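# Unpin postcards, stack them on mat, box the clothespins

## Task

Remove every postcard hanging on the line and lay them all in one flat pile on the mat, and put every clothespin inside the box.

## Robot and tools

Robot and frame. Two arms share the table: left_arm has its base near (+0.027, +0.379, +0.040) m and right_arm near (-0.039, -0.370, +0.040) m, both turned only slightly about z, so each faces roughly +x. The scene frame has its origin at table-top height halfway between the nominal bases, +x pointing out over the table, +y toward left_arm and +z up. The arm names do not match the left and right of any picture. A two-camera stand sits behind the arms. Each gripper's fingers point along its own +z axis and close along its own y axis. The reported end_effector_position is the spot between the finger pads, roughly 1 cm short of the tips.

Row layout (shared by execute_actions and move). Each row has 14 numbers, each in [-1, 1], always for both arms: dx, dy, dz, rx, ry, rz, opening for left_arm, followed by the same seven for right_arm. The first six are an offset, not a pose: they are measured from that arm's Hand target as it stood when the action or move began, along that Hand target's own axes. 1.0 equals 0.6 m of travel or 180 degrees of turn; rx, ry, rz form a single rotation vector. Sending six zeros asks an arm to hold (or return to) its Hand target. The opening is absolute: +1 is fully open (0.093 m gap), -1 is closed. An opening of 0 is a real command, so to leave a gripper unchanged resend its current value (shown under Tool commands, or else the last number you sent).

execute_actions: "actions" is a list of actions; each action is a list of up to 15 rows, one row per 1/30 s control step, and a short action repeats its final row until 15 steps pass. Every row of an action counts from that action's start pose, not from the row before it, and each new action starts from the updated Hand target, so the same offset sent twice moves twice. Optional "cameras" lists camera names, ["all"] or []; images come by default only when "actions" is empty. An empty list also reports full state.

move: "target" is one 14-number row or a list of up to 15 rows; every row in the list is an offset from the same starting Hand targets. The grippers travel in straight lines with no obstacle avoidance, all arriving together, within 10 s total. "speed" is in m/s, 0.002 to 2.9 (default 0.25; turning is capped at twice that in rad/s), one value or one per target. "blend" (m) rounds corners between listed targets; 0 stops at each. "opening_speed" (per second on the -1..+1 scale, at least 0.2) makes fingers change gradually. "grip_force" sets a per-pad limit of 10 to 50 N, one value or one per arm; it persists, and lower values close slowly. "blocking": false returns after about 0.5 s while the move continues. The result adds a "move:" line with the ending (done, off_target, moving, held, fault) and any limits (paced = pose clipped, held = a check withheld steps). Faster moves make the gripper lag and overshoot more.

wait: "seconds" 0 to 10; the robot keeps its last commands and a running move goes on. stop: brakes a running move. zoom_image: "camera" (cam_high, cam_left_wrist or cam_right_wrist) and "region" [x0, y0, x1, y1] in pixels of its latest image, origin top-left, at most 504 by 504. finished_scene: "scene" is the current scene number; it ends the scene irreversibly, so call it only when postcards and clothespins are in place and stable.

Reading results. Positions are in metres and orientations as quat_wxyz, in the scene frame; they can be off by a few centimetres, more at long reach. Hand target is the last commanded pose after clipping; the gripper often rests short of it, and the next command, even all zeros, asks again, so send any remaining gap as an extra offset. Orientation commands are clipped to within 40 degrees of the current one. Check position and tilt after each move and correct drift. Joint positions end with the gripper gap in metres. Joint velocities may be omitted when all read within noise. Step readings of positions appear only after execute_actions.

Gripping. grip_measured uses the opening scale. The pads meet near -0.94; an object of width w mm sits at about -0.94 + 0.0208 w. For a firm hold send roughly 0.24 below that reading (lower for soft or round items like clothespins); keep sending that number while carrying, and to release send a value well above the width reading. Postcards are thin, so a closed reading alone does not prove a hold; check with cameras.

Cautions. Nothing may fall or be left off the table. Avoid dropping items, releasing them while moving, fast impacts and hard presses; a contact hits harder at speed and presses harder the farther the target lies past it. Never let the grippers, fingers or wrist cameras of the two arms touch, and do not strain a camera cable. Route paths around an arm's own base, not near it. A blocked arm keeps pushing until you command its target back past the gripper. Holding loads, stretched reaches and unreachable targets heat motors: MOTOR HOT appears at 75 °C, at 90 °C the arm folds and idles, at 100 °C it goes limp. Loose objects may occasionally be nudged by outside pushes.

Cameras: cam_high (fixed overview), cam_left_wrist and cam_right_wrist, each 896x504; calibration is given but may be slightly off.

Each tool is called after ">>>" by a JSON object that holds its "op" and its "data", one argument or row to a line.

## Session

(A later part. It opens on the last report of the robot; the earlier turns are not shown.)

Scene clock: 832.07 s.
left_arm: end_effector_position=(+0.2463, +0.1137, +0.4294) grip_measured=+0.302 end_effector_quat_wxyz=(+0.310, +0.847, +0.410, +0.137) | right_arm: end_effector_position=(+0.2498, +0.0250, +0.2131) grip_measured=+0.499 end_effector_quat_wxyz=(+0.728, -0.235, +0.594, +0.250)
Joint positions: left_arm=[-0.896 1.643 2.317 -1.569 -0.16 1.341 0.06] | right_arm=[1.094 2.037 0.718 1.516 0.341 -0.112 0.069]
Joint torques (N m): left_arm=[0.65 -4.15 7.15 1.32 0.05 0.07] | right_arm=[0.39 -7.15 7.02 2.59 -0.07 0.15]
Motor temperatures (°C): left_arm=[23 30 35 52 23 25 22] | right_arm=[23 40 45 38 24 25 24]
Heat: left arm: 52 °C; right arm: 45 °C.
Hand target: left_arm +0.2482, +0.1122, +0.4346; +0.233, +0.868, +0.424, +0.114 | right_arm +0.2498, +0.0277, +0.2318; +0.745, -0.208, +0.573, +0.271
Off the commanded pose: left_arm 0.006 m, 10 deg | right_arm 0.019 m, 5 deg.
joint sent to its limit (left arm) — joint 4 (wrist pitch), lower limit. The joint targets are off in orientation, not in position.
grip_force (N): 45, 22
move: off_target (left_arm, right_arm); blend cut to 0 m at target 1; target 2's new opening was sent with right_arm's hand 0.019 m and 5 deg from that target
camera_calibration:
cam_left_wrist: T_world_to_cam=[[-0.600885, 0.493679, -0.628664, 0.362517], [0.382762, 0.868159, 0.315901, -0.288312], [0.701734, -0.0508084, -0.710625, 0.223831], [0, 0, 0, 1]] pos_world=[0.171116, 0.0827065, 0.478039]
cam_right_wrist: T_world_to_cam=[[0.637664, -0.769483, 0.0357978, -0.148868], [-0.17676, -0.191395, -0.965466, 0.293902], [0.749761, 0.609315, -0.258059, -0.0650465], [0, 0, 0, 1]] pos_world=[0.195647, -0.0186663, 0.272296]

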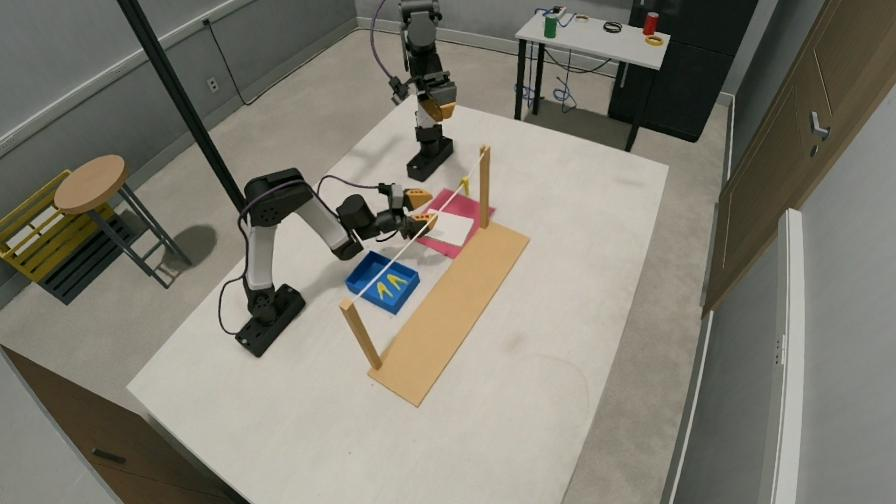

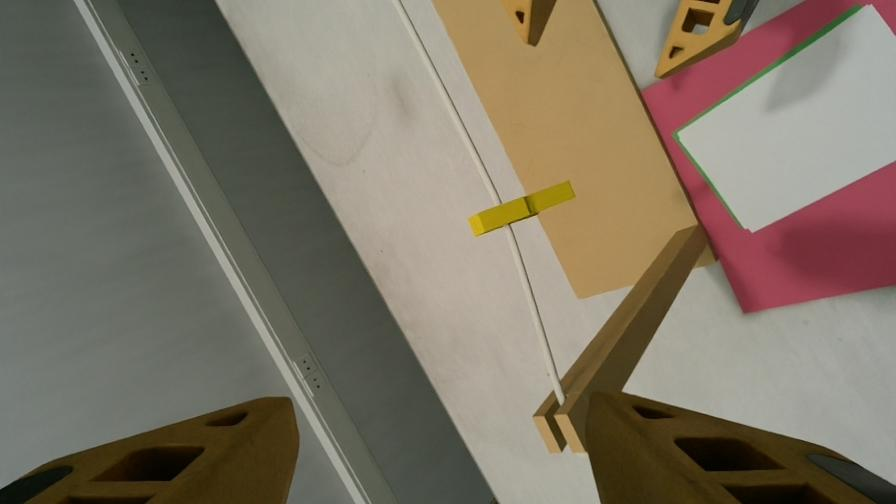

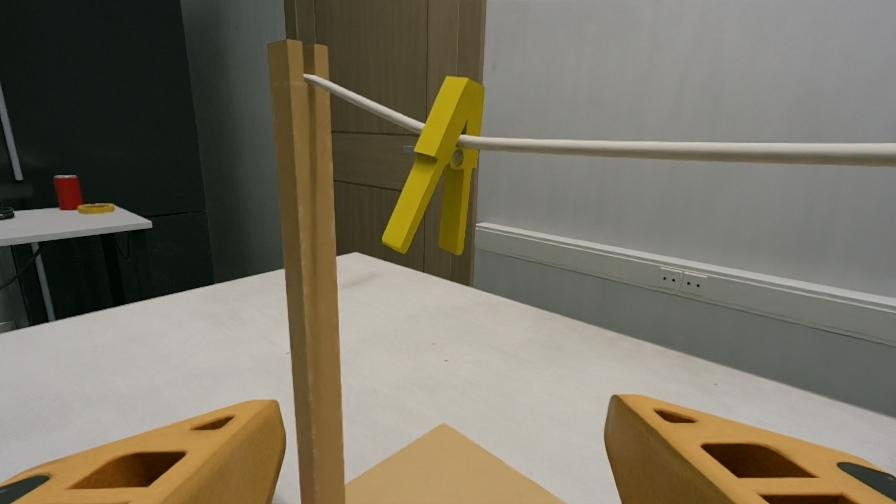

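>>> {"op": "move", "data": {
  "target": [
    [0,0,0,0,0,0,0.3,-0.053,0.009,0.027,0,0,0,0.5],
    [0,0,0,0,0,0,0.3,-0.023,0.009,0.14,0,0,0,0.5]
  ],
  "cameras": ["all"],
  "speed": 0.12,
  "blend": [0.008,0],
  "grip_force": [45,45]
}}

Scene clock: 844.57 s.
left_arm: end_effector_position=(+0.2463, +0.1137, +0.4294) grip_measured=+0.302 end_effector_quat_wxyz=(+0.310, +0.847, +0.410, +0.137) | right_arm: end_effector_position=(+0.3015, +0.0779, +0.2595) grip_measured=+0.499 end_effector_quat_wxyz=(+0.743, -0.216, +0.578, +0.260)
Joint positions: left_arm=[-0.896 1.643 2.317 -1.569 -0.16 1.341 0.06] | right_arm=[1.05 2.111 1.08 1.284 0.306 -0.098 0.069]
Joint torques (N m): left_arm=[0.8 -3.97 7.16 1.32 0.09 0.08] | right_arm=[-0.59 -8.72 8.69 1.95 -0.25 0.14]
Motor temperatures (°C): left_arm=[23 30 34 46 23 25 22] | right_arm=[23 40 44 41 24 25 24]
Heat: left arm: 46 °C; right arm: 44 °C.
Hand target: left_arm +0.2482, +0.1122, +0.4346; +0.233, +0.868, +0.424, +0.114 | right_arm +0.3057, +0.0818, +0.2668; +0.745, -0.208, +0.573, +0.271
Off the commanded pose: left_arm 0.006 m, 10 deg | right_arm 0.009 m, 2 deg.
joint read past its limit (left arm) — joint 4 (wrist pitch), lower limit.
joint sent to its limit (left arm) — joint 4 (wrist pitch), lower limit. The joint targets are off in orientation, not in position.
grip_force (N): 45, 45
move: off_target (left_arm)
camera_calibration:
cam_left_wrist: T_world_to_cam=[[-0.600885, 0.493679, -0.628664, 0.362517], [0.382762, 0.868159, 0.315901, -0.288312], [0.701734, -0.0508084, -0.710625, 0.223831], [0, 0, 0, 1]] pos_world=[0.171116, 0.0827065, 0.478039]
cam_right_wrist: T_world_to_cam=[[0.63168, -0.775157, 0.0105755, -0.134016], [-0.152587, -0.137696, -0.978651, 0.349966], [0.760064, 0.616581, -0.205259, -0.141552], [0, 0, 0, 1]] pos_world=[0.245644, 0.0315841, 0.314857]

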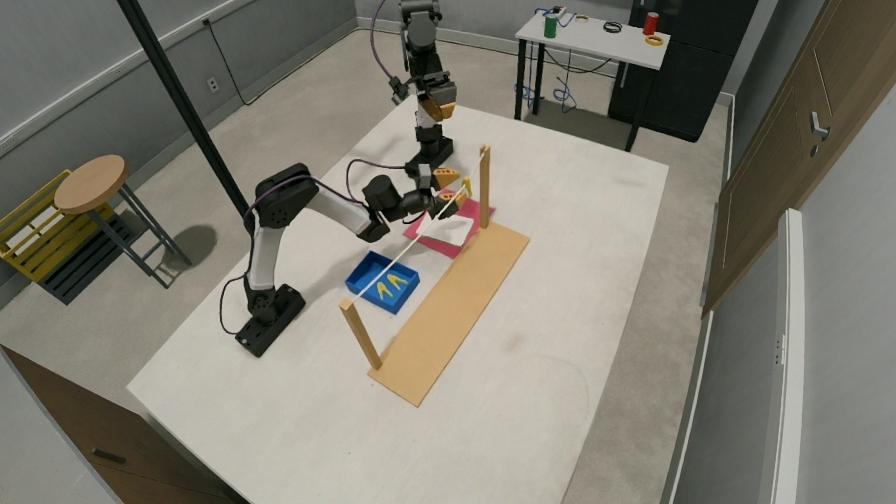

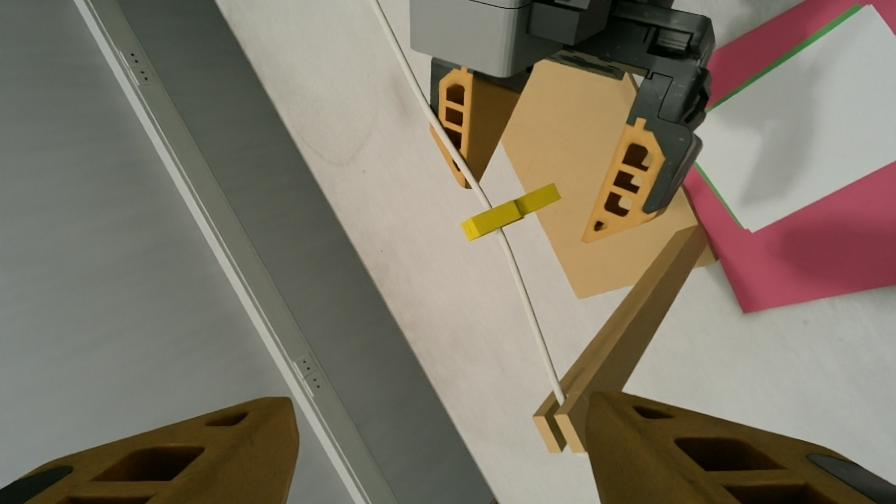

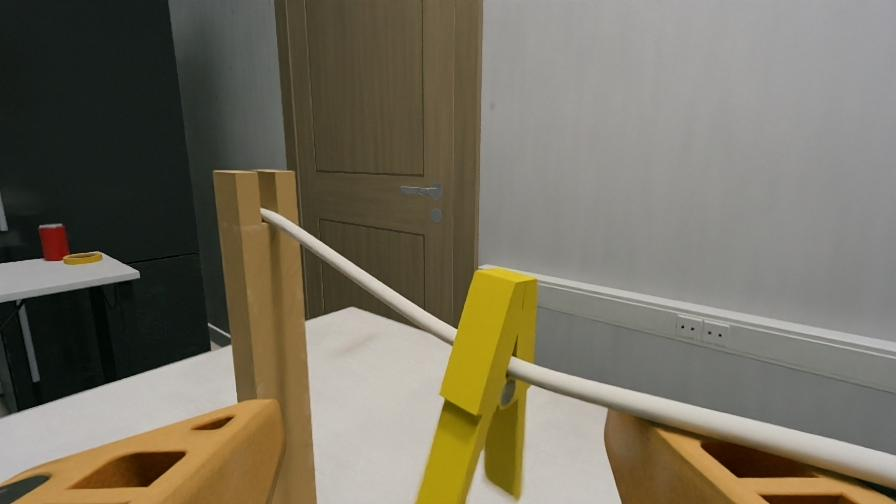

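>>> {"op": "move", "data": {
  "target": [
    [0,0,0,0,0,0,0.3,0.0237,-0.005,0.011,0,0,0,0.5],
    [0,0,0,0,0,0,0.3,0.0237,-0.005,0.011,0,0,0,-0.9]
  ],
  "cameras": ["cam_left_wrist","cam_right_wrist"],
  "speed": 0.08
}}

Scene clock: 858.30 s.
left_arm: end_effector_position=(+0.2463, +0.1137, +0.4294) grip_measured=+0.302 end_effector_quat_wxyz=(+0.310, +0.847, +0.410, +0.137) | right_arm: end_effector_position=(+0.3111, +0.0836, +0.2517) grip_measured=-0.897 end_effector_quat_wxyz=(+0.745, -0.214, +0.574, +0.264)
Joint positions: left_arm=[-0.896 1.643 2.317 -1.569 -0.16 1.341 0.06] | right_arm=[1.036 2.168 1.124 1.305 0.289 -0.093 0.002]
Joint torques (N m): left_arm=[0.83 -4.16 7.1 1.37 0.04 0.09] | right_arm=[-0.61 -9.03 7.99 1.93 -0.21 0.15]
Heat: left arm: 43 °C; right arm: 45 °C.
Hand target: left_arm +0.2482, +0.1122, +0.4346; +0.233, +0.868, +0.424, +0.114 | right_arm +0.3153, +0.0859, +0.2548; +0.745, -0.208, +0.573, +0.271
Off the commanded pose: left_arm 0.006 m, 10 deg | right_arm 0.006 m, 1 deg.
joint read past its limit (left arm) — joint 4 (wrist pitch), lower limit.
joint sent to its limit (left arm) — joint 4 (wrist pitch), lower limit. The joint targets are off in orientation, not in position.
grip_force (N): 45, 45
move: off_target (left_arm); target 2's new opening was sent with right_arm's hand 0.013 m and 3 deg from that target
camera_calibration:
cam_left_wrist: T_world_to_cam=[[-0.600885, 0.493679, -0.628664, 0.362517], [0.382762, 0.868159, 0.315901, -0.288312], [0.701734, -0.0508084, -0.710625, 0.223831], [0, 0, 0, 1]] pos_world=[0.171116, 0.0827065, 0.478039]
cam_right_wrist: T_world_to_cam=[[0.634816, -0.772635, 0.00654532, -0.135712], [-0.146657, -0.128805, -0.980766, 0.342499], [0.758617, 0.621646, -0.19508, -0.156405], [0, 0, 0, 1]] pos_world=[0.255034, 0.0364884, 0.306288]
Images, in order (width x height): cam_left_wrist 896x504, cam_right_wrist 896x504.

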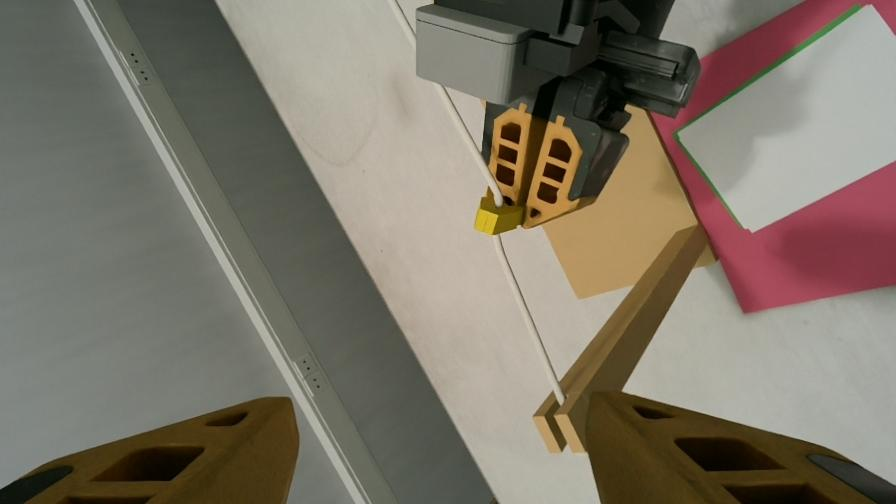

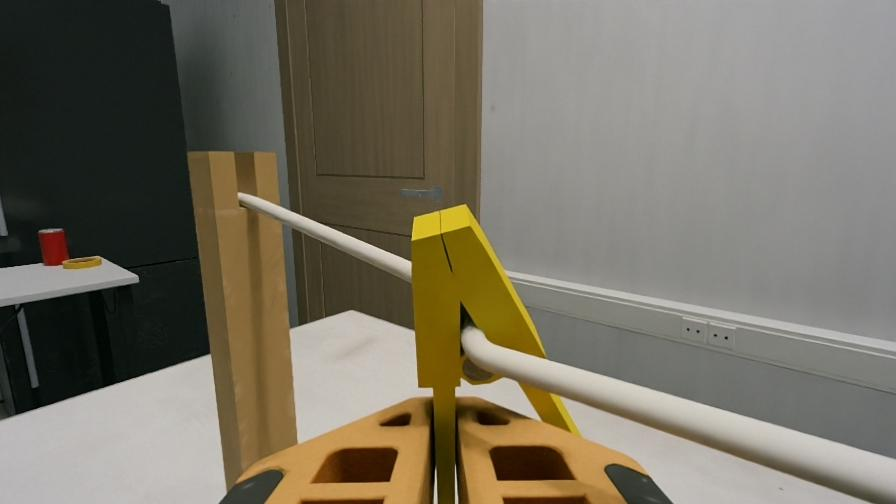

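>>> {"op": "move", "data": {
  "target": [
    [0,0,0,0,0,0,0.3,0,0,0,0,0,0,0.6],
    [0,0,0,0,0,0,0.3,0.009,-0.0065,0.0325,0,0,0,0.6]
  ],
  "cameras": ["cam_left_wrist","cam_right_wrist"],
  "speed": 0.08
}}

Scene clock: 869.37 s.
left_arm: end_effector_position=(+0.2463, +0.1137, +0.4294) grip_measured=+0.302 end_effector_quat_wxyz=(+0.310, +0.847, +0.410, +0.137) | right_arm: end_effector_position=(+0.3286, +0.0928, +0.2479) grip_measured=+0.599 end_effector_quat_wxyz=(+0.743, -0.216, +0.578, +0.261)
Joint positions: left_arm=[-0.896 1.643 2.317 -1.569 -0.16 1.341 0.06] | right_arm=[1.015 2.218 1.209 1.259 0.272 -0.088 0.074]
Joint torques (N m): left_arm=[0.79 -4.19 7.16 1.33 0.06 0.09] | right_arm=[-0.68 -9.44 8.83 1.95 -0.25 0.15]
Heat: left arm: 42 °C; right arm: 45 °C.
Hand target: left_arm +0.2482, +0.1122, +0.4346; +0.233, +0.868, +0.424, +0.114 | right_arm +0.3334, +0.0960, +0.2547; +0.745, -0.208, +0.573, +0.272
Off the commanded pose: left_arm 0.006 m, 10 deg | right_arm 0.009 m, 2 deg.
joint read past its limit (left arm) — joint 4 (wrist pitch), lower limit.
joint sent to its limit (left arm) — joint 4 (wrist pitch), lower limit. The joint targets are off in orientation, not in position.
grip_force (N): 45, 45
move: off_target (left_arm)
camera_calibration:
cam_left_wrist: T_world_to_cam=[[-0.600885, 0.493679, -0.628664, 0.362517], [0.382762, 0.868159, 0.315901, -0.288312], [0.701734, -0.0508084, -0.710625, 0.223831], [0, 0, 0, 1]] pos_world=[0.171116, 0.0827065, 0.478039]
cam_right_wrist: T_world_to_cam=[[0.632351, -0.77462, 0.00975197, -0.139572], [-0.15243, -0.136757, -0.978807, 0.344638], [0.759537, 0.617463, -0.204553, -0.173726], [0, 0, 0, 1]] pos_world=[0.272743, 0.0462857, 0.303159]
Images, in order (width x height): cam_left_wrist 896x504, cam_right_wrist 896x504.

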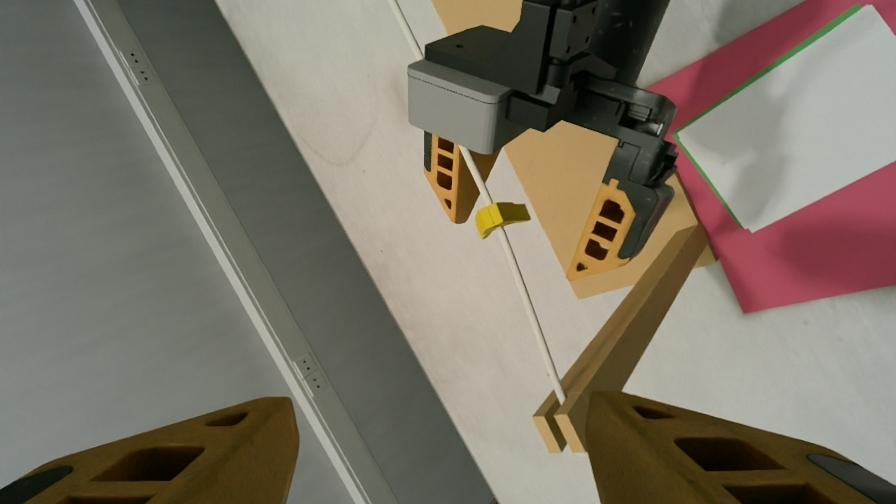

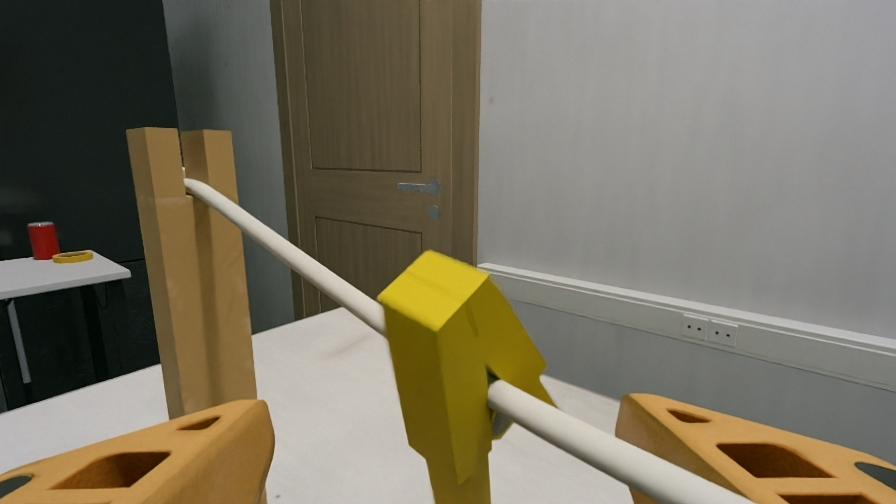

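>>> {"op": "move", "data": {
  "target": [0,0,0,0,0,0,0.3,0,0,0,0,0,0,-0.5],
  "cameras": ["cam_left_wrist","cam_right_wrist"],
  "speed": 0.08
}}

Scene clock: 874.13 s.
left_arm: end_effector_position=(+0.2463, +0.1137, +0.4294) grip_measured=+0.302 end_effector_quat_wxyz=(+0.310, +0.847, +0.410, +0.137) | right_arm: end_effector_position=(+0.3286, +0.0929, +0.2478) grip_measured=-0.498 end_effector_quat_wxyz=(+0.742, -0.216, +0.578, +0.261)
Joint positions: left_arm=[-0.896 1.643 2.317 -1.569 -0.16 1.341 0.06] | right_arm=[1.015 2.218 1.209 1.259 0.271 -0.088 0.021]
Joint torques (N m): left_arm=[0.8 -4.07 7.19 1.33 0.05 0.1] | right_arm=[-0.69 -9.44 8.83 1.96 -0.23 0.15]
Motor temperatures (°C): left_arm=[23 30 34 41 23 25 22] | right_arm=[23 43 45 39 24 25 24]
Heat: left arm: 41 °C; right arm: 45 °C.
Hand target: left_arm +0.2482, +0.1122, +0.4346; +0.233, +0.868, +0.424, +0.114 | right_arm +0.3334, +0.0960, +0.2547; +0.745, -0.208, +0.573, +0.271
Off the commanded pose: left_arm 0.006 m, 10 deg | right_arm 0.009 m, 2 deg.
joint read past its limit (left arm) — joint 4 (wrist pitch), lower limit.
joint sent to its limit (left arm) — joint 4 (wrist pitch), lower limit. The joint targets are off in orientation, not in position.
grip_force (N): 45, 45
move: off_target (left_arm)
camera_calibration:
cam_left_wrist: T_world_to_cam=[[-0.600885, 0.493679, -0.628664, 0.362517], [0.382762, 0.868159, 0.315901, -0.288312], [0.701734, -0.0508084, -0.710625, 0.223831], [0, 0, 0, 1]] pos_world=[0.171116, 0.0827065, 0.478039]
cam_right_wrist: T_world_to_cam=[[0.632652, -0.774372, 0.00992443, -0.139639], [-0.152509, -0.137141, -0.978741, 0.34467], [0.759271, 0.617689, -0.204861, -0.173632], [0, 0, 0, 1]] pos_world=[0.272742, 0.0463869, 0.303158]
Images, in order (width x height): cam_left_wrist 896x504, cam_right_wrist 896x504.

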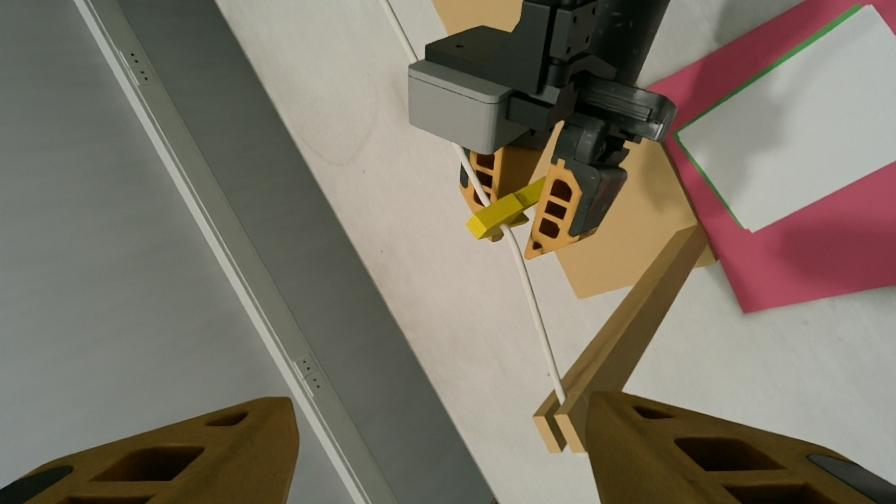

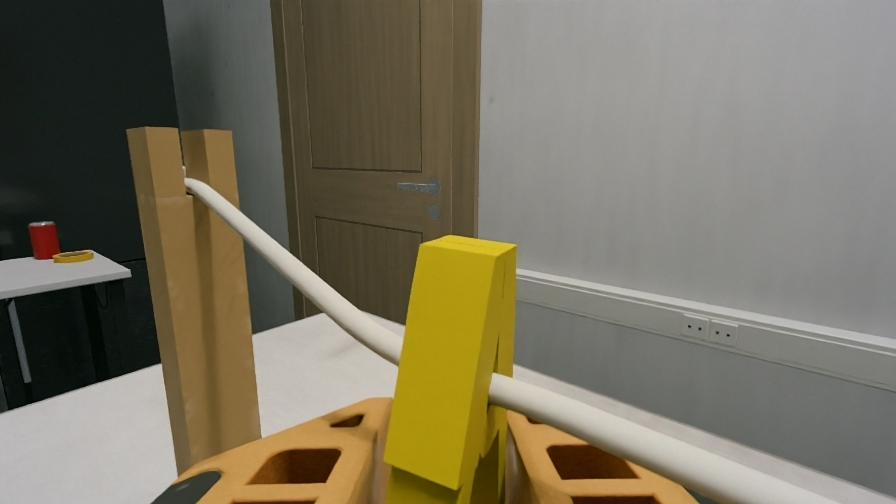

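>>> {"op": "move", "data": {
  "target": [0,0,0,0,0,0,0.3,0,0,0,0,0,0,-0.9],
  "cameras": ["cam_left_wrist","cam_right_wrist"],
  "speed": 0.08
}}

Scene clock: 878.43 s.
left_arm: end_effector_position=(+0.2463, +0.1137, +0.4294) grip_measured=+0.302 end_effector_quat_wxyz=(+0.310, +0.847, +0.410, +0.137) | right_arm: end_effector_position=(+0.3303, +0.0922, +0.2523) grip_measured=-0.863 end_effector_quat_wxyz=(+0.746, -0.212, +0.574, +0.263)
Joint positions: left_arm=[-0.896 1.643 2.317 -1.569 -0.16 1.341 0.06] | right_arm=[1.012 2.218 1.216 1.265 0.271 -0.087 0.004]
Joint torques (N m): left_arm=[0.77 -4.12 7.2 1.31 0.07 0.09] | right_arm=[-0.42 -9.37 8.32 1.89 -0.24 0.13]
Heat: left arm: 41 °C; right arm: 45 °C.
Hand target: left_arm +0.2482, +0.1122, +0.4346; +0.233, +0.868, +0.424, +0.114 | right_arm +0.3333, +0.0960, +0.2547; +0.745, -0.208, +0.573, +0.271
Off the commanded pose: left_arm 0.006 m, 10 deg | right_arm 0.005 m, 1 deg.
joint read past its limit (left arm) — joint 4 (wrist pitch), lower limit.
joint sent to its limit (left arm) — joint 4 (wrist pitch), lower limit. The joint targets are off in orientation, not in position.
grip_force (N): 45, 45
move: off_target (left_arm)
camera_calibration:
cam_left_wrist: T_world_to_cam=[[-0.600885, 0.493679, -0.628664, 0.362517], [0.382762, 0.868159, 0.315901, -0.288312], [0.701734, -0.0508084, -0.710625, 0.223831], [0, 0, 0, 1]] pos_world=[0.171116, 0.0827065, 0.478039]
cam_right_wrist: T_world_to_cam=[[0.630534, -0.776147, 0.00464393, -0.139094], [-0.146451, -0.124846, -0.981308, 0.346624], [0.76222, 0.618068, -0.192387, -0.177738], [0, 0, 0, 1]] pos_world=[0.273942, 0.0451716, 0.306596]
Images, in order (width x height): cam_left_wrist 896x504, cam_right_wrist 896x504.

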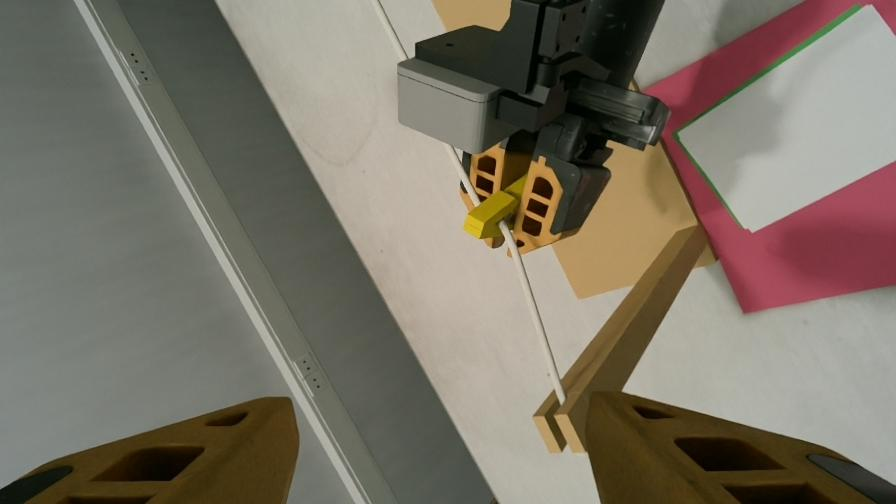

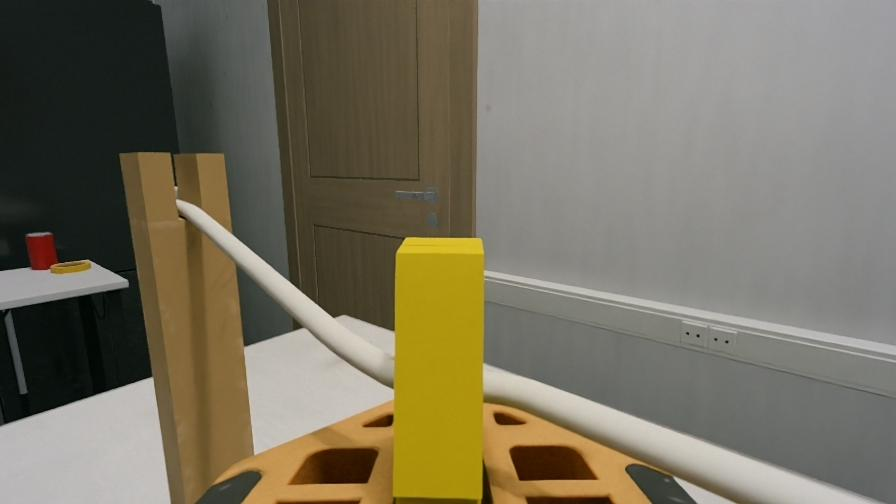

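>>> {"op": "move", "data": {
  "target": [
    [0,0,0,0,0,0,0.3,0,0,0,0,0,0,0.6],
    [0,0,0,0,0,0,0.3,0,0,-0.083,0,0,0,0.6],
    [0,0,0,0,0,0,0.3,-0.021,-0.026,-0.118,-0.115,-0.0556,0.0418,0.6]
  ],
  "cameras": ["cam_left_wrist","cam_right_wrist"],
  "speed": 0.12,
  "blend": [0,0.01,0]
}}

Scene clock: 918.50 s.
left_arm: end_effector_position=(+0.2463, +0.1137, +0.4294) grip_measured=+0.302 end_effector_quat_wxyz=(+0.310, +0.847, +0.410, +0.137) | right_arm: end_effector_position=(+0.2939, +0.0465, +0.2164) grip_measured=+0.599 end_effector_quat_wxyz=(+0.677, -0.309, +0.531, +0.406)
Joint positions: left_arm=[-0.896 1.643 2.317 -1.569 -0.16 1.341 0.06] | right_arm=[0.86 2.174 0.914 1.516 -0.24 0.075 0.074]
Joint torques (N m): left_arm=[0.66 -4.22 7.04 1.32 0.09 0.11] | right_arm=[-0.69 -12.53 4.44 2.6 -0.17 0.15]
Heat: left arm: 39 °C; right arm: 45 °C.
Hand target: left_arm +0.2482, +0.1122, +0.4346; +0.233, +0.868, +0.424, +0.114 | right_arm +0.2885, +0.0380, +0.2485; +0.723, -0.276, +0.460, +0.435
Off the commanded pose: left_arm 0.006 m, 10 deg | right_arm 0.034 m, 11 deg.
joint read past its limit (left arm) — joint 4 (wrist pitch), lower limit.
joint sent to its limit (left arm) — joint 4 (wrist pitch), lower limit. The joint targets are off in orientation, not in position.
joint sent to its limit (right arm) — joint 4 (wrist pitch), upper limit. The joint targets are off in orientation, not in position.
grip_force (N): 45, 45
move: off_target (left_arm, right_arm)
camera_calibration:
cam_left_wrist: T_world_to_cam=[[-0.600885, 0.493679, -0.628664, 0.362517], [0.382762, 0.868159, 0.315901, -0.288312], [0.701734, -0.0508084, -0.710625, 0.223831], [0, 0, 0, 1]] pos_world=[0.171116, 0.0827065, 0.478039]
cam_right_wrist: T_world_to_cam=[[0.87484, -0.483932, -0.0215534, -0.231161], [-0.114357, -0.163086, -0.979962, 0.292513], [0.47072, 0.859775, -0.198016, -0.053031], [0, 0, 0, 1]] pos_world=[0.260643, -0.0185667, 0.271168]
Images, in order (width x height): cam_left_wrist 896x504, cam_right_wrist 896x504.

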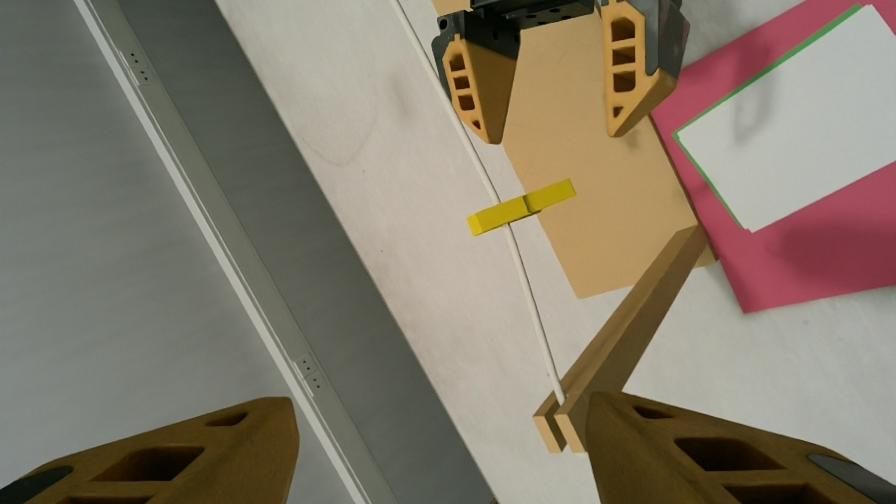

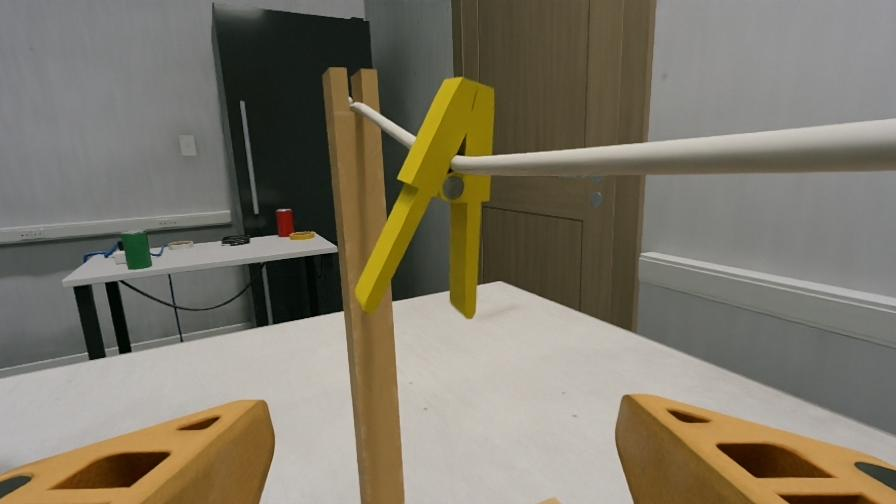

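>>> {"op": "move", "data": {
  "target": [
    [0,0,0,0,0,0,0.3,-0.0075,-0.002,0.021,0,0.056,0,0.6],
    [0,0,0,0,0,0,0.3,0.027,-0.002,0.095,0,0.056,0,0.6]
  ],
  "cameras": ["cam_left_wrist","cam_right_wrist"],
  "speed": 0.1,
  "blend": [0,0]
}}

Scene clock: 934.43 s.
left_arm: end_effector_position=(+0.2463, +0.1137, +0.4294) grip_measured=+0.302 end_effector_quat_wxyz=(+0.310, +0.847, +0.410, +0.137) | right_arm: end_effector_position=(+0.3154, +0.0835, +0.2508) grip_measured=+0.599 end_effector_quat_wxyz=(+0.672, -0.313, +0.531, +0.410)
Joint positions: left_arm=[-0.896 1.643 2.317 -1.569 -0.16 1.341 0.06] | right_arm=[0.878 2.165 1.126 1.288 -0.236 0.075 0.074]
Joint torques (N m): left_arm=[0.8 -4.14 7.12 1.32 0.08 0.08] | right_arm=[0.55 -9.16 8.65 1.95 0 -0.16]
Motor temperatures (°C): left_arm=[23 30 34 39 23 25 22] | right_arm=[23 50 42 43 24 25 24]
Heat: left arm: 39 °C; right arm: 50 °C.
Hand target: left_arm +0.2482, +0.1122, +0.4346; +0.233, +0.868, +0.424, +0.114 | right_arm +0.3170, +0.0891, +0.2580; +0.680, -0.314, +0.522, +0.409
Off the commanded pose: left_arm 0.006 m, 10 deg | right_arm 0.009 m, 1 deg.
joint read past its limit (left arm) — joint 4 (wrist pitch), lower limit.
joint sent to its limit (left arm) — joint 4 (wrist pitch), lower limit. The joint targets are off in orientation, not in position.
grip_force (N): 45, 45
move: off_target (left_arm)
camera_calibration:
cam_left_wrist: T_world_to_cam=[[-0.600885, 0.493679, -0.628664, 0.362517], [0.382762, 0.868159, 0.315901, -0.288312], [0.701734, -0.0508084, -0.710625, 0.223831], [0, 0, 0, 1]] pos_world=[0.171116, 0.0827065, 0.478039]
cam_right_wrist: T_world_to_cam=[[0.881386, -0.471786, -0.0240263, -0.233875], [-0.116811, -0.168381, -0.978776, 0.33562], [0.457727, 0.865486, -0.203518, -0.0831767], [0, 0, 0, 1]] pos_world=[0.28341, 0.0181612, 0.30595]
Images, in order (width x height): cam_left_wrist 896x504, cam_right_wrist 896x504.

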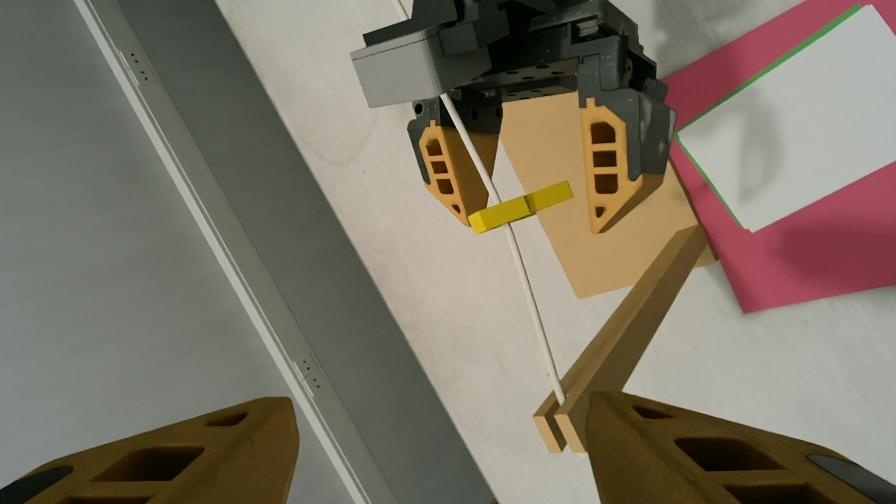

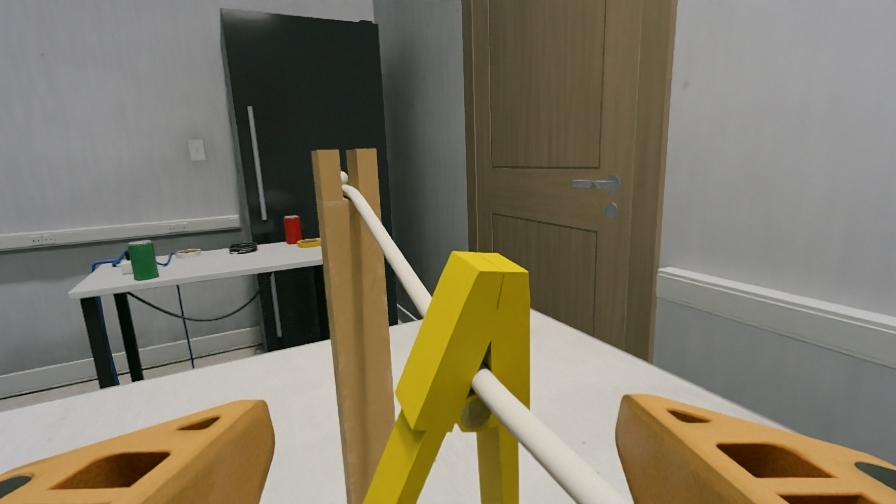

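>>> {"op": "move", "data": {
  "target": [
    [0,0,0,0,0,0,0.3,0.016,0,0.003,0,0,0,0.6],
    [0,0,0,0,0,0,0.3,0.016,0,0.003,0,0,0,-0.9]
  ],
  "cameras": ["cam_left_wrist","cam_right_wrist"],
  "speed": 0.08
}}

Scene clock: 942.87 s.
left_arm: end_effector_position=(+0.2463, +0.1137, +0.4294) grip_measured=+0.302 end_effector_quat_wxyz=(+0.310, +0.847, +0.410, +0.137) | right_arm: end_effector_position=(+0.3191, +0.0868, +0.2369) grip_measured=-0.716 end_effector_quat_wxyz=(+0.666, -0.315, +0.540, +0.408)
Joint positions: left_arm=[-0.896 1.643 2.317 -1.569 -0.16 1.341 0.06] | right_arm=[0.878 2.199 1.14 1.287 -0.233 0.075 0.011]
Joint torques (N m): left_arm=[0.59 -4.12 7.2 1.34 0.06 0.09] | right_arm=[0.79 -9.36 8.72 2.16 -0.02 -0.16]
Heat: left arm: 39 °C; right arm: 49 °C.
Hand target: left_arm +0.2482, +0.1122, +0.4346; +0.233, +0.868, +0.424, +0.114 | right_arm +0.3189, +0.0928, +0.2491; +0.680, -0.314, +0.522, +0.409
Off the commanded pose: left_arm 0.006 m, 10 deg | right_arm 0.014 m, 3 deg.
joint read past its limit (left arm) — joint 4 (wrist pitch), lower limit.
joint sent to its limit (left arm) — joint 4 (wrist pitch), lower limit. The joint targets are off in orientation, not in position.
grip_force (N): 45, 45
move: off_target (left_arm, right_arm); target 2's new opening was sent with right_arm's hand 0.014 m and 3 deg from that target
camera_calibration:
cam_left_wrist: T_world_to_cam=[[-0.600885, 0.493679, -0.628664, 0.362517], [0.382762, 0.868159, 0.315901, -0.288312], [0.701734, -0.0508084, -0.710625, 0.223831], [0, 0, 0, 1]] pos_world=[0.171116, 0.0827065, 0.478039]
cam_right_wrist: T_world_to_cam=[[0.879556, -0.474861, -0.0298133, -0.233652], [-0.132025, -0.183382, -0.974136, 0.328095], [0.457112, 0.860743, -0.223988, -0.0851019], [0, 0, 0, 1]] pos_world=[0.287727, 0.0224654, 0.293582]
Images, in order (width x height): cam_left_wrist 896x504, cam_right_wrist 896x504.

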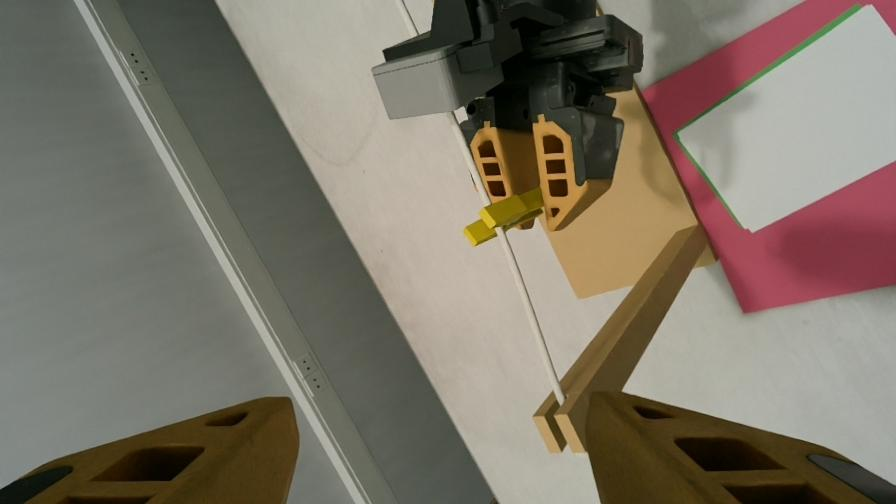

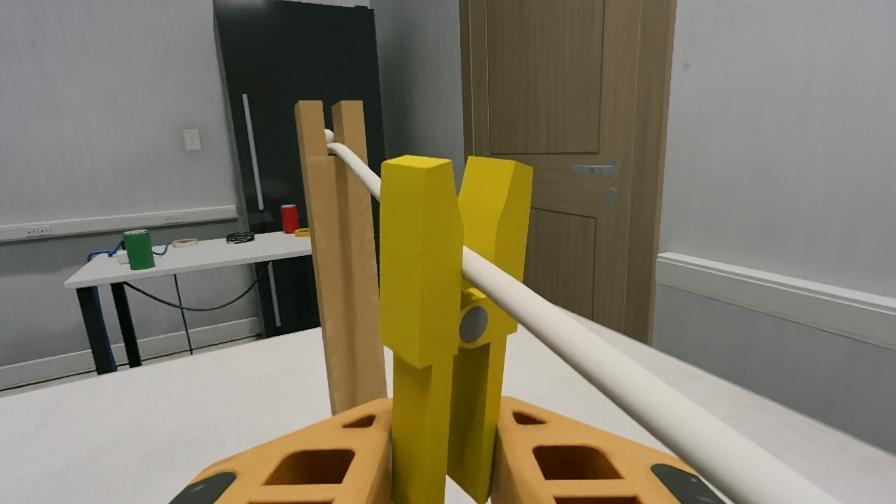

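>>> {"op": "move", "data": {
  "target": [0,0,0,0,0,0,0.3,0.089,0,-0.024,0,0,0,-0.9],
  "cameras": ["cam_left_wrist","cam_right_wrist"],
  "speed": 0.08
}}

Scene clock: 948.73 s.
left_arm: end_effector_position=(+0.2463, +0.1137, +0.4294) grip_measured=+0.302 end_effector_quat_wxyz=(+0.310, +0.847, +0.410, +0.137) | right_arm: end_effector_position=(+0.3196, +0.0873, +0.1806) grip_measured=-0.726 end_effector_quat_wxyz=(+0.664, -0.316, +0.542, +0.407)
Joint positions: left_arm=[-0.896 1.643 2.317 -1.569 -0.16 1.341 0.06] | right_arm=[0.878 2.366 1.14 1.446 -0.233 0.075 0.01]
Joint torques (N m): left_arm=[0.72 -4.11 7.13 1.32 0.04 0.1] | right_arm=[0.77 -9.98 7.62 2.25 -0.01 -0.16]
Heat: left arm: 39 °C; right arm: 49 °C.
Hand target: left_arm +0.2482, +0.1122, +0.4346; +0.233, +0.868, +0.424, +0.114 | right_arm +0.3188, +0.0927, +0.1939; +0.680, -0.314, +0.522, +0.409
Off the commanded pose: left_arm 0.006 m, 10 deg | right_arm 0.014 m, 3 deg.
joint read past its limit (left arm) — joint 4 (wrist pitch), lower limit.
joint sent to its limit (left arm) — joint 4 (wrist pitch), lower limit. The joint targets are off in orientation, not in position.
grip_force (N): 45, 45
move: off_target (left_arm, right_arm)
camera_calibration:
cam_left_wrist: T_world_to_cam=[[-0.600885, 0.493679, -0.628664, 0.362517], [0.382762, 0.868159, 0.315901, -0.288312], [0.701734, -0.0508084, -0.710625, 0.223831], [0, 0, 0, 1]] pos_world=[0.171116, 0.0827065, 0.478039]
cam_right_wrist: T_world_to_cam=[[0.879415, -0.475012, -0.0315238, -0.235102], [-0.136767, -0.188666, -0.972471, 0.275051], [0.455988, 0.859517, -0.230882, -0.0966261], [0, 0, 0, 1]] pos_world=[0.28843, 0.0232686, 0.237759]
Images, in order (width x height): cam_left_wrist 896x504, cam_right_wrist 896x504.

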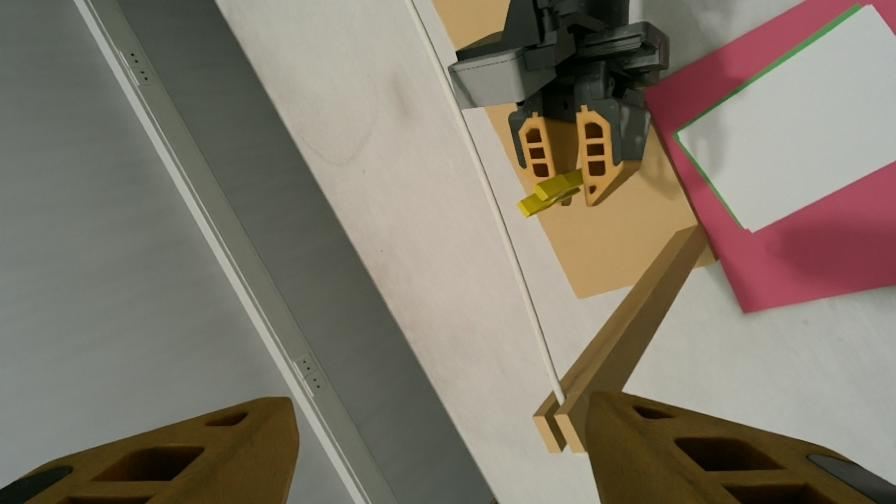

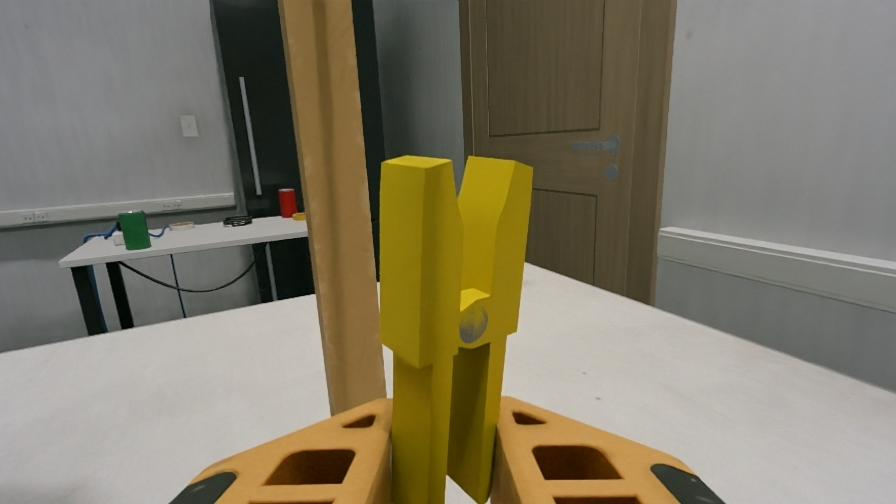

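>>> {"op": "move", "data": {
  "target": [
    [0,0,0,0,0,0,0.3,-0.04,-0.001,-0.21,0,0,0,-0.9],
    [0,0,0,0,0,0,0.3,-0.069,-0.011,-0.479,0.116,0.411,0.048,-0.9],
    [0,0,0,0,0,0,0.3,0.089,-0.011,-0.521,0.116,0.411,0.048,-0.9]
  ],
  "cameras": ["all"],
  "speed": [0.2,0.3,0.12],
  "blend": [0.02,0.02,0]
}}

Scene clock: 972.07 s.
left_arm: end_effector_position=(+0.2463, +0.1137, +0.4294) grip_measured=+0.302 end_effector_quat_wxyz=(+0.310, +0.847, +0.410, +0.137) | right_arm: end_effector_position=(+0.1874, -0.1647, +0.0635) grip_measured=-0.726 end_effector_quat_wxyz=(+0.238, -0.346, +0.903, +0.091)
Joint positions: left_arm=[-0.896 1.643 2.317 -1.569 -0.16 1.341 0.06] | right_arm=[0.777 1.404 0.576 -0.227 0.003 0.005 0.01]
Joint torques (N m): left_arm=[0.72 -4.18 7.16 1.29 0.05 0.07] | right_arm=[-0.23 -3.63 5.5 1.64 -0.04 0.11]
Heat: left arm: 38 °C; right arm: 50 °C.
Hand target: left_arm +0.2482, +0.1122, +0.4346; +0.233, +0.868, +0.424, +0.114 | right_arm +0.1894, -0.1649, +0.0615; +0.243, -0.338, +0.905, +0.091
Off the commanded pose: left_arm 0.006 m, 10 deg | right_arm 0.003 m, 1 deg.
joint read past its limit (left arm) — joint 4 (wrist pitch), lower limit.
joint sent to its limit (left arm) — joint 4 (wrist pitch), lower limit. The joint targets are off in orientation, not in position.
grip_force (N): 45, 45
move: off_target (left_arm)
camera_calibration:
cam_left_wrist: T_world_to_cam=[[-0.600885, 0.493679, -0.628664, 0.362517], [0.382762, 0.868159, 0.315901, -0.288312], [0.701734, -0.0508084, -0.710625, 0.223831], [0, 0, 0, 1]] pos_world=[0.171116, 0.0827065, 0.478039]
cam_right_wrist: T_world_to_cam=[[0.65996, -0.751292, 0.00370277, -0.248822], [-0.749359, -0.6586, -0.0686063, 0.0756004], [0.053982, 0.0425027, -0.997637, 0.142712], [0, 0, 0, 1]] pos_world=[0.213161, -0.143213, 0.148483]

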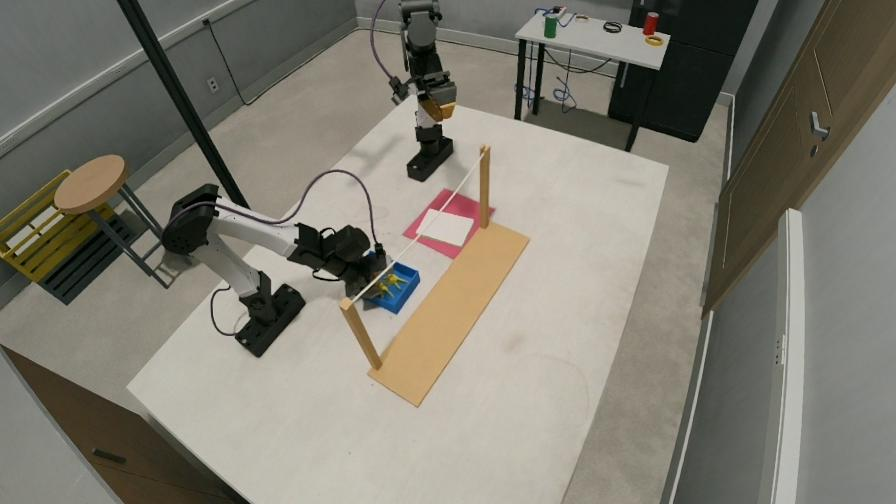

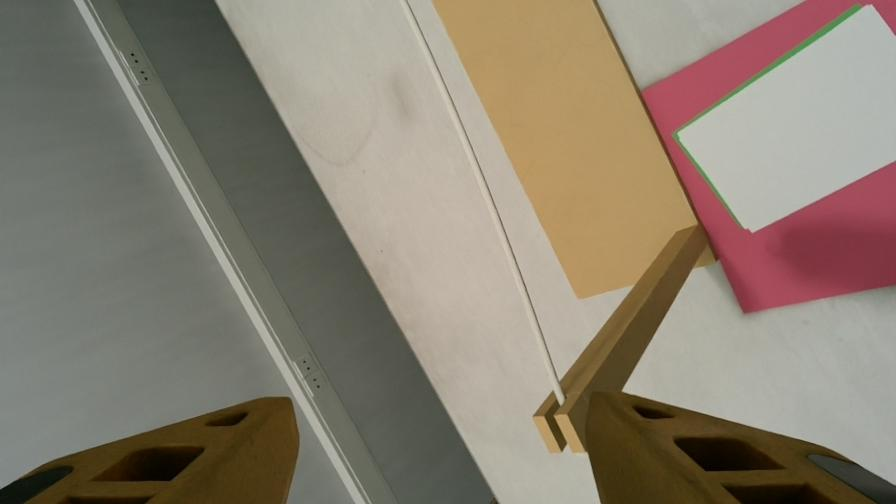

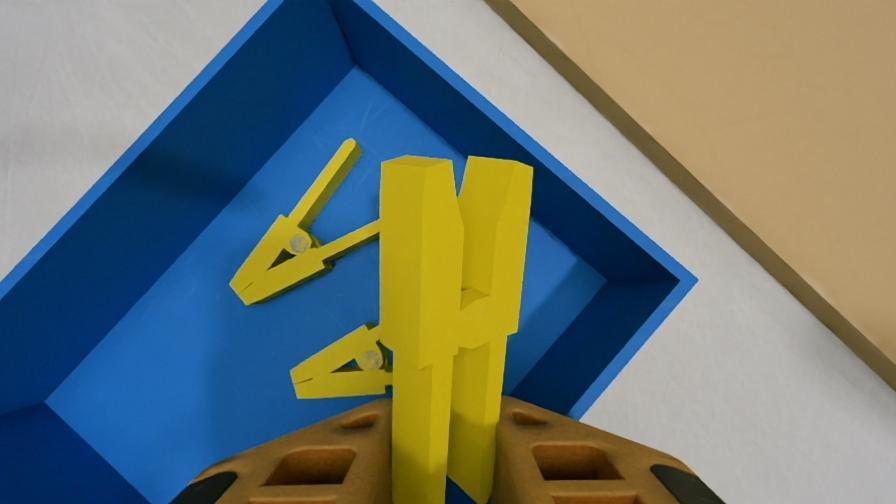

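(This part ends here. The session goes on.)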